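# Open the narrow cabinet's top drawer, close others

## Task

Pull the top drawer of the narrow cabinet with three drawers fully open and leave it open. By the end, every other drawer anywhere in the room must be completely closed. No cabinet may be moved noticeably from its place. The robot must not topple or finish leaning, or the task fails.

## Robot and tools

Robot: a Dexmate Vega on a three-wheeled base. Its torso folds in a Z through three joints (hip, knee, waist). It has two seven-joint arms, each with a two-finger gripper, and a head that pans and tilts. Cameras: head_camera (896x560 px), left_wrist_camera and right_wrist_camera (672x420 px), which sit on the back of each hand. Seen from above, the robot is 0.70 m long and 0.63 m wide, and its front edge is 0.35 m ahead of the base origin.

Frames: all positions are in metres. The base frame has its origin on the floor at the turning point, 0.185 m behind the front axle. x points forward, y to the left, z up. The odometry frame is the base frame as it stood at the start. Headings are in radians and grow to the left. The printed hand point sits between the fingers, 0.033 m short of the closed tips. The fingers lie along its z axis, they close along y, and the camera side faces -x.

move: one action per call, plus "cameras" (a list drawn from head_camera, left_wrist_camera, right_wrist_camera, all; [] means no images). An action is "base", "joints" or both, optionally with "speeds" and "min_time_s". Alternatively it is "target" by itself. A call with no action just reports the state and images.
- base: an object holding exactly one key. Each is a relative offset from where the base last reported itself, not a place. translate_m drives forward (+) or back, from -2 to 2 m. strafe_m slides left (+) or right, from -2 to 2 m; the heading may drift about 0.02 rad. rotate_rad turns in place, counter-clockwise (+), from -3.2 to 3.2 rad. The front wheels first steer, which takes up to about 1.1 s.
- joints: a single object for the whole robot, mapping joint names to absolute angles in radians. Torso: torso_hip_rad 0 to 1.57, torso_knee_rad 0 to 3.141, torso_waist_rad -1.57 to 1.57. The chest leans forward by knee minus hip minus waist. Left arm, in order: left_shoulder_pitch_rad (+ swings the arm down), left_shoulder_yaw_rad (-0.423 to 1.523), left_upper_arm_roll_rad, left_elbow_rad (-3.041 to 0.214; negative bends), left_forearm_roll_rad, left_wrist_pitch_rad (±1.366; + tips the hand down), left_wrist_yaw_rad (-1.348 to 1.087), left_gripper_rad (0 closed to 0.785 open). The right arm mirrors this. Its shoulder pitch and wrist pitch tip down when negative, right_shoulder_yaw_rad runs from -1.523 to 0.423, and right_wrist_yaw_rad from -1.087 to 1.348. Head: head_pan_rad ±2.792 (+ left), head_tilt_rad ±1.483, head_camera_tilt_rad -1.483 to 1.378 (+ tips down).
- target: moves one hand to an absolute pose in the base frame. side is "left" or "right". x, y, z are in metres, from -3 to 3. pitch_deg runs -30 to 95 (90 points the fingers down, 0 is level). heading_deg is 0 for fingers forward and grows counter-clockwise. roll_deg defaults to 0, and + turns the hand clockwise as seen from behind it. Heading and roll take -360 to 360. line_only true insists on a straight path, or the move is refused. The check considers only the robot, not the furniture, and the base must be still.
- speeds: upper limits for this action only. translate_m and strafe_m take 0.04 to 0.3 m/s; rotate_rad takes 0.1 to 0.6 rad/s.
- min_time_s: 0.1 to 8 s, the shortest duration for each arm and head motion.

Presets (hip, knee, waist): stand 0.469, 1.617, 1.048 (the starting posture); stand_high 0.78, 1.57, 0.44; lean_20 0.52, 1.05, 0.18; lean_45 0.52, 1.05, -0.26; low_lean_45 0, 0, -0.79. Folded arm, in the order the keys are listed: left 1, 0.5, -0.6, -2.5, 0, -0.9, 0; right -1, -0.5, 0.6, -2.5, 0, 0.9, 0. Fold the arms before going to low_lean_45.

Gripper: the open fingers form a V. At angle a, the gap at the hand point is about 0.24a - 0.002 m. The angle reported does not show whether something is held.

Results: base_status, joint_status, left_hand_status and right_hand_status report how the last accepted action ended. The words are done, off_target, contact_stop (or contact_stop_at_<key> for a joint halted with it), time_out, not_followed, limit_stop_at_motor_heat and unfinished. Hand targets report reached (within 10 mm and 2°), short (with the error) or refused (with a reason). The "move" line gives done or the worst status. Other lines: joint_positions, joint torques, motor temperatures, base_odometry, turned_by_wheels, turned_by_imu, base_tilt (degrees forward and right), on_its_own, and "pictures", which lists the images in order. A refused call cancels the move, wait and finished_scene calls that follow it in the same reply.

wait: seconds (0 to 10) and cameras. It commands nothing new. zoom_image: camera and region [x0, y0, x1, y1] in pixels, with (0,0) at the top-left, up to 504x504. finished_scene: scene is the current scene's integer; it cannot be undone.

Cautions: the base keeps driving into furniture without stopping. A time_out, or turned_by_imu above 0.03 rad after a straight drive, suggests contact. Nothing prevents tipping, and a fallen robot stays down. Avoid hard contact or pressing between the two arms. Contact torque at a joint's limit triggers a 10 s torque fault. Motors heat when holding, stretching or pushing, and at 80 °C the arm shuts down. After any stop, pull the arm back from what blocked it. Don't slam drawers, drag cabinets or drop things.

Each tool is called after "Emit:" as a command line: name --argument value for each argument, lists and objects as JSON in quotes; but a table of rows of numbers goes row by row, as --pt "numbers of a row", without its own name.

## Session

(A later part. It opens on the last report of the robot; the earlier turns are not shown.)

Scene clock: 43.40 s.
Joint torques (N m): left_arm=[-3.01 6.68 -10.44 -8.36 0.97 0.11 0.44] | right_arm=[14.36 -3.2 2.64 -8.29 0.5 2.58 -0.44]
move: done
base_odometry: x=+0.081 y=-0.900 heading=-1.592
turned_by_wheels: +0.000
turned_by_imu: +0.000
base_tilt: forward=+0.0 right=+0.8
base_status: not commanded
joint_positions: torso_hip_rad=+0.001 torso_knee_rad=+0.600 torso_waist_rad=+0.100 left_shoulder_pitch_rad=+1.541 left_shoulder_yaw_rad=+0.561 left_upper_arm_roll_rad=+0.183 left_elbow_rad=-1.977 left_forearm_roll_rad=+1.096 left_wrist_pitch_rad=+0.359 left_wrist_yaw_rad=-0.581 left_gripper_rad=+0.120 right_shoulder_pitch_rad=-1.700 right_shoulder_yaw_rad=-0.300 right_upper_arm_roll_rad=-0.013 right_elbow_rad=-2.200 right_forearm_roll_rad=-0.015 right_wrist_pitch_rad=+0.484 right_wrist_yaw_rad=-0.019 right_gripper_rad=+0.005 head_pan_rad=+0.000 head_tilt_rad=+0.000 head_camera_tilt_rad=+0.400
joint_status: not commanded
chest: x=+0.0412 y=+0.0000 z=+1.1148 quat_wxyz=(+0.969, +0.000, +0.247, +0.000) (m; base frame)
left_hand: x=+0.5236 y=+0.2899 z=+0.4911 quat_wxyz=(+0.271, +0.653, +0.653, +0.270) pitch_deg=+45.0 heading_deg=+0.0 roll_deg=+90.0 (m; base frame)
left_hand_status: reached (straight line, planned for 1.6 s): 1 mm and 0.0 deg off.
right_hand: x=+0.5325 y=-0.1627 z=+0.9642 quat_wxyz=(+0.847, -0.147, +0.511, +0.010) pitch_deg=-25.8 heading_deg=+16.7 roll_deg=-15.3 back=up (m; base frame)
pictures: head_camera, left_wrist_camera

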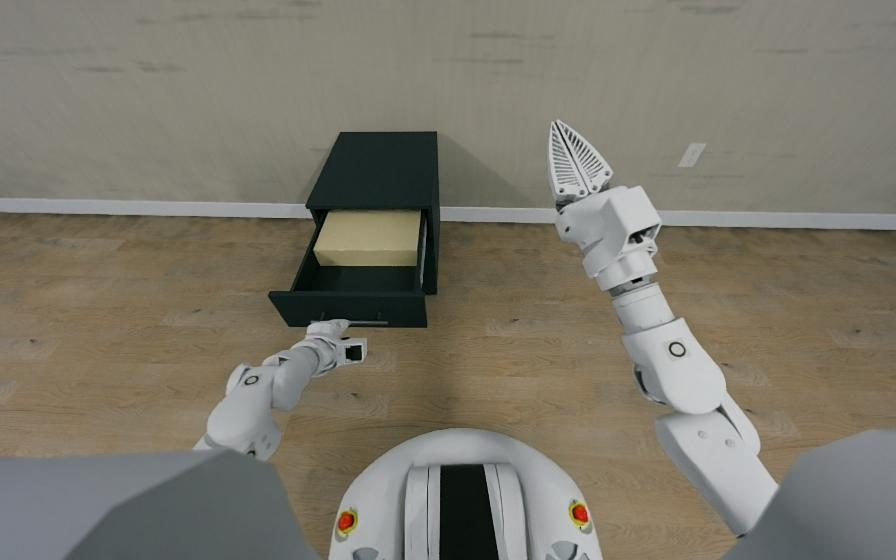

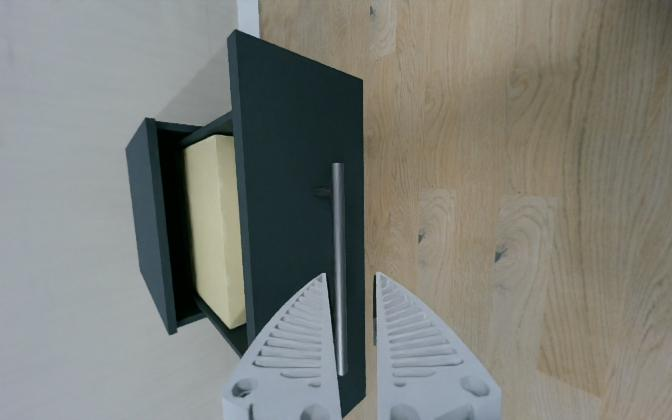

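Emit:
move --joints '{"head_pan_rad": 2.65, "head_camera_tilt_rad": 0.5}' --base '{"translate_m": -0.1}' --cameras '["head_camera"]'

Scene clock: 46.27 s.
Joint torques (N m): left_arm=[-2.57 7.92 -9.54 -7.72 1.07 0.31 0.76] | right_arm=[14.04 -3.05 2.77 -8 0.36 2.44 -0.54]
move: done
base_odometry: x=+0.083 y=-0.800 heading=-1.593
turned_by_wheels: -0.001
turned_by_imu: -0.001
base_tilt: forward=+0.0 right=+0.7
base_status: done
joint_positions: torso_hip_rad=+0.001 torso_knee_rad=+0.600 torso_waist_rad=+0.100 left_shoulder_pitch_rad=+1.544 left_shoulder_yaw_rad=+0.562 left_upper_arm_roll_rad=+0.182 left_elbow_rad=-1.981 left_forearm_roll_rad=+1.096 left_wrist_pitch_rad=+0.360 left_wrist_yaw_rad=-0.582 left_gripper_rad=+0.120 right_shoulder_pitch_rad=-1.700 right_shoulder_yaw_rad=-0.300 right_upper_arm_roll_rad=-0.013 right_elbow_rad=-2.200 right_forearm_roll_rad=-0.015 right_wrist_pitch_rad=+0.484 right_wrist_yaw_rad=-0.019 right_gripper_rad=+0.005 head_pan_rad=+2.650 head_tilt_rad=+0.000 head_camera_tilt_rad=+0.500
joint_status: all done
chest: x=+0.0412 y=+0.0000 z=+1.1148 quat_wxyz=(+0.969, +0.000, +0.247, +0.000) (m; base frame)
left_hand: x=+0.5229 y=+0.2898 z=+0.4918 quat_wxyz=(+0.271, +0.653, +0.653, +0.270) pitch_deg=+45.0 heading_deg=+0.0 roll_deg=+90.0 (m; base frame)
right_hand: x=+0.5325 y=-0.1627 z=+0.9642 quat_wxyz=(+0.847, -0.147, +0.511, +0.010) pitch_deg=-25.8 heading_deg=+16.7 roll_deg=-15.3 back=up (m; base frame)
pictures: head_camera

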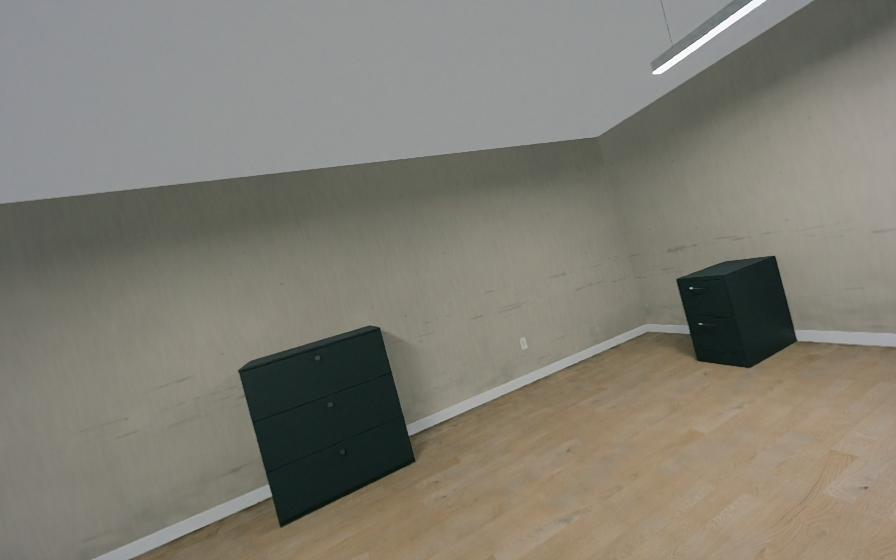

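All other drawers are shut, and the target drawer is at its end stop.

Emit:
finished_scene --scene 3

The scene is finished: the task was done.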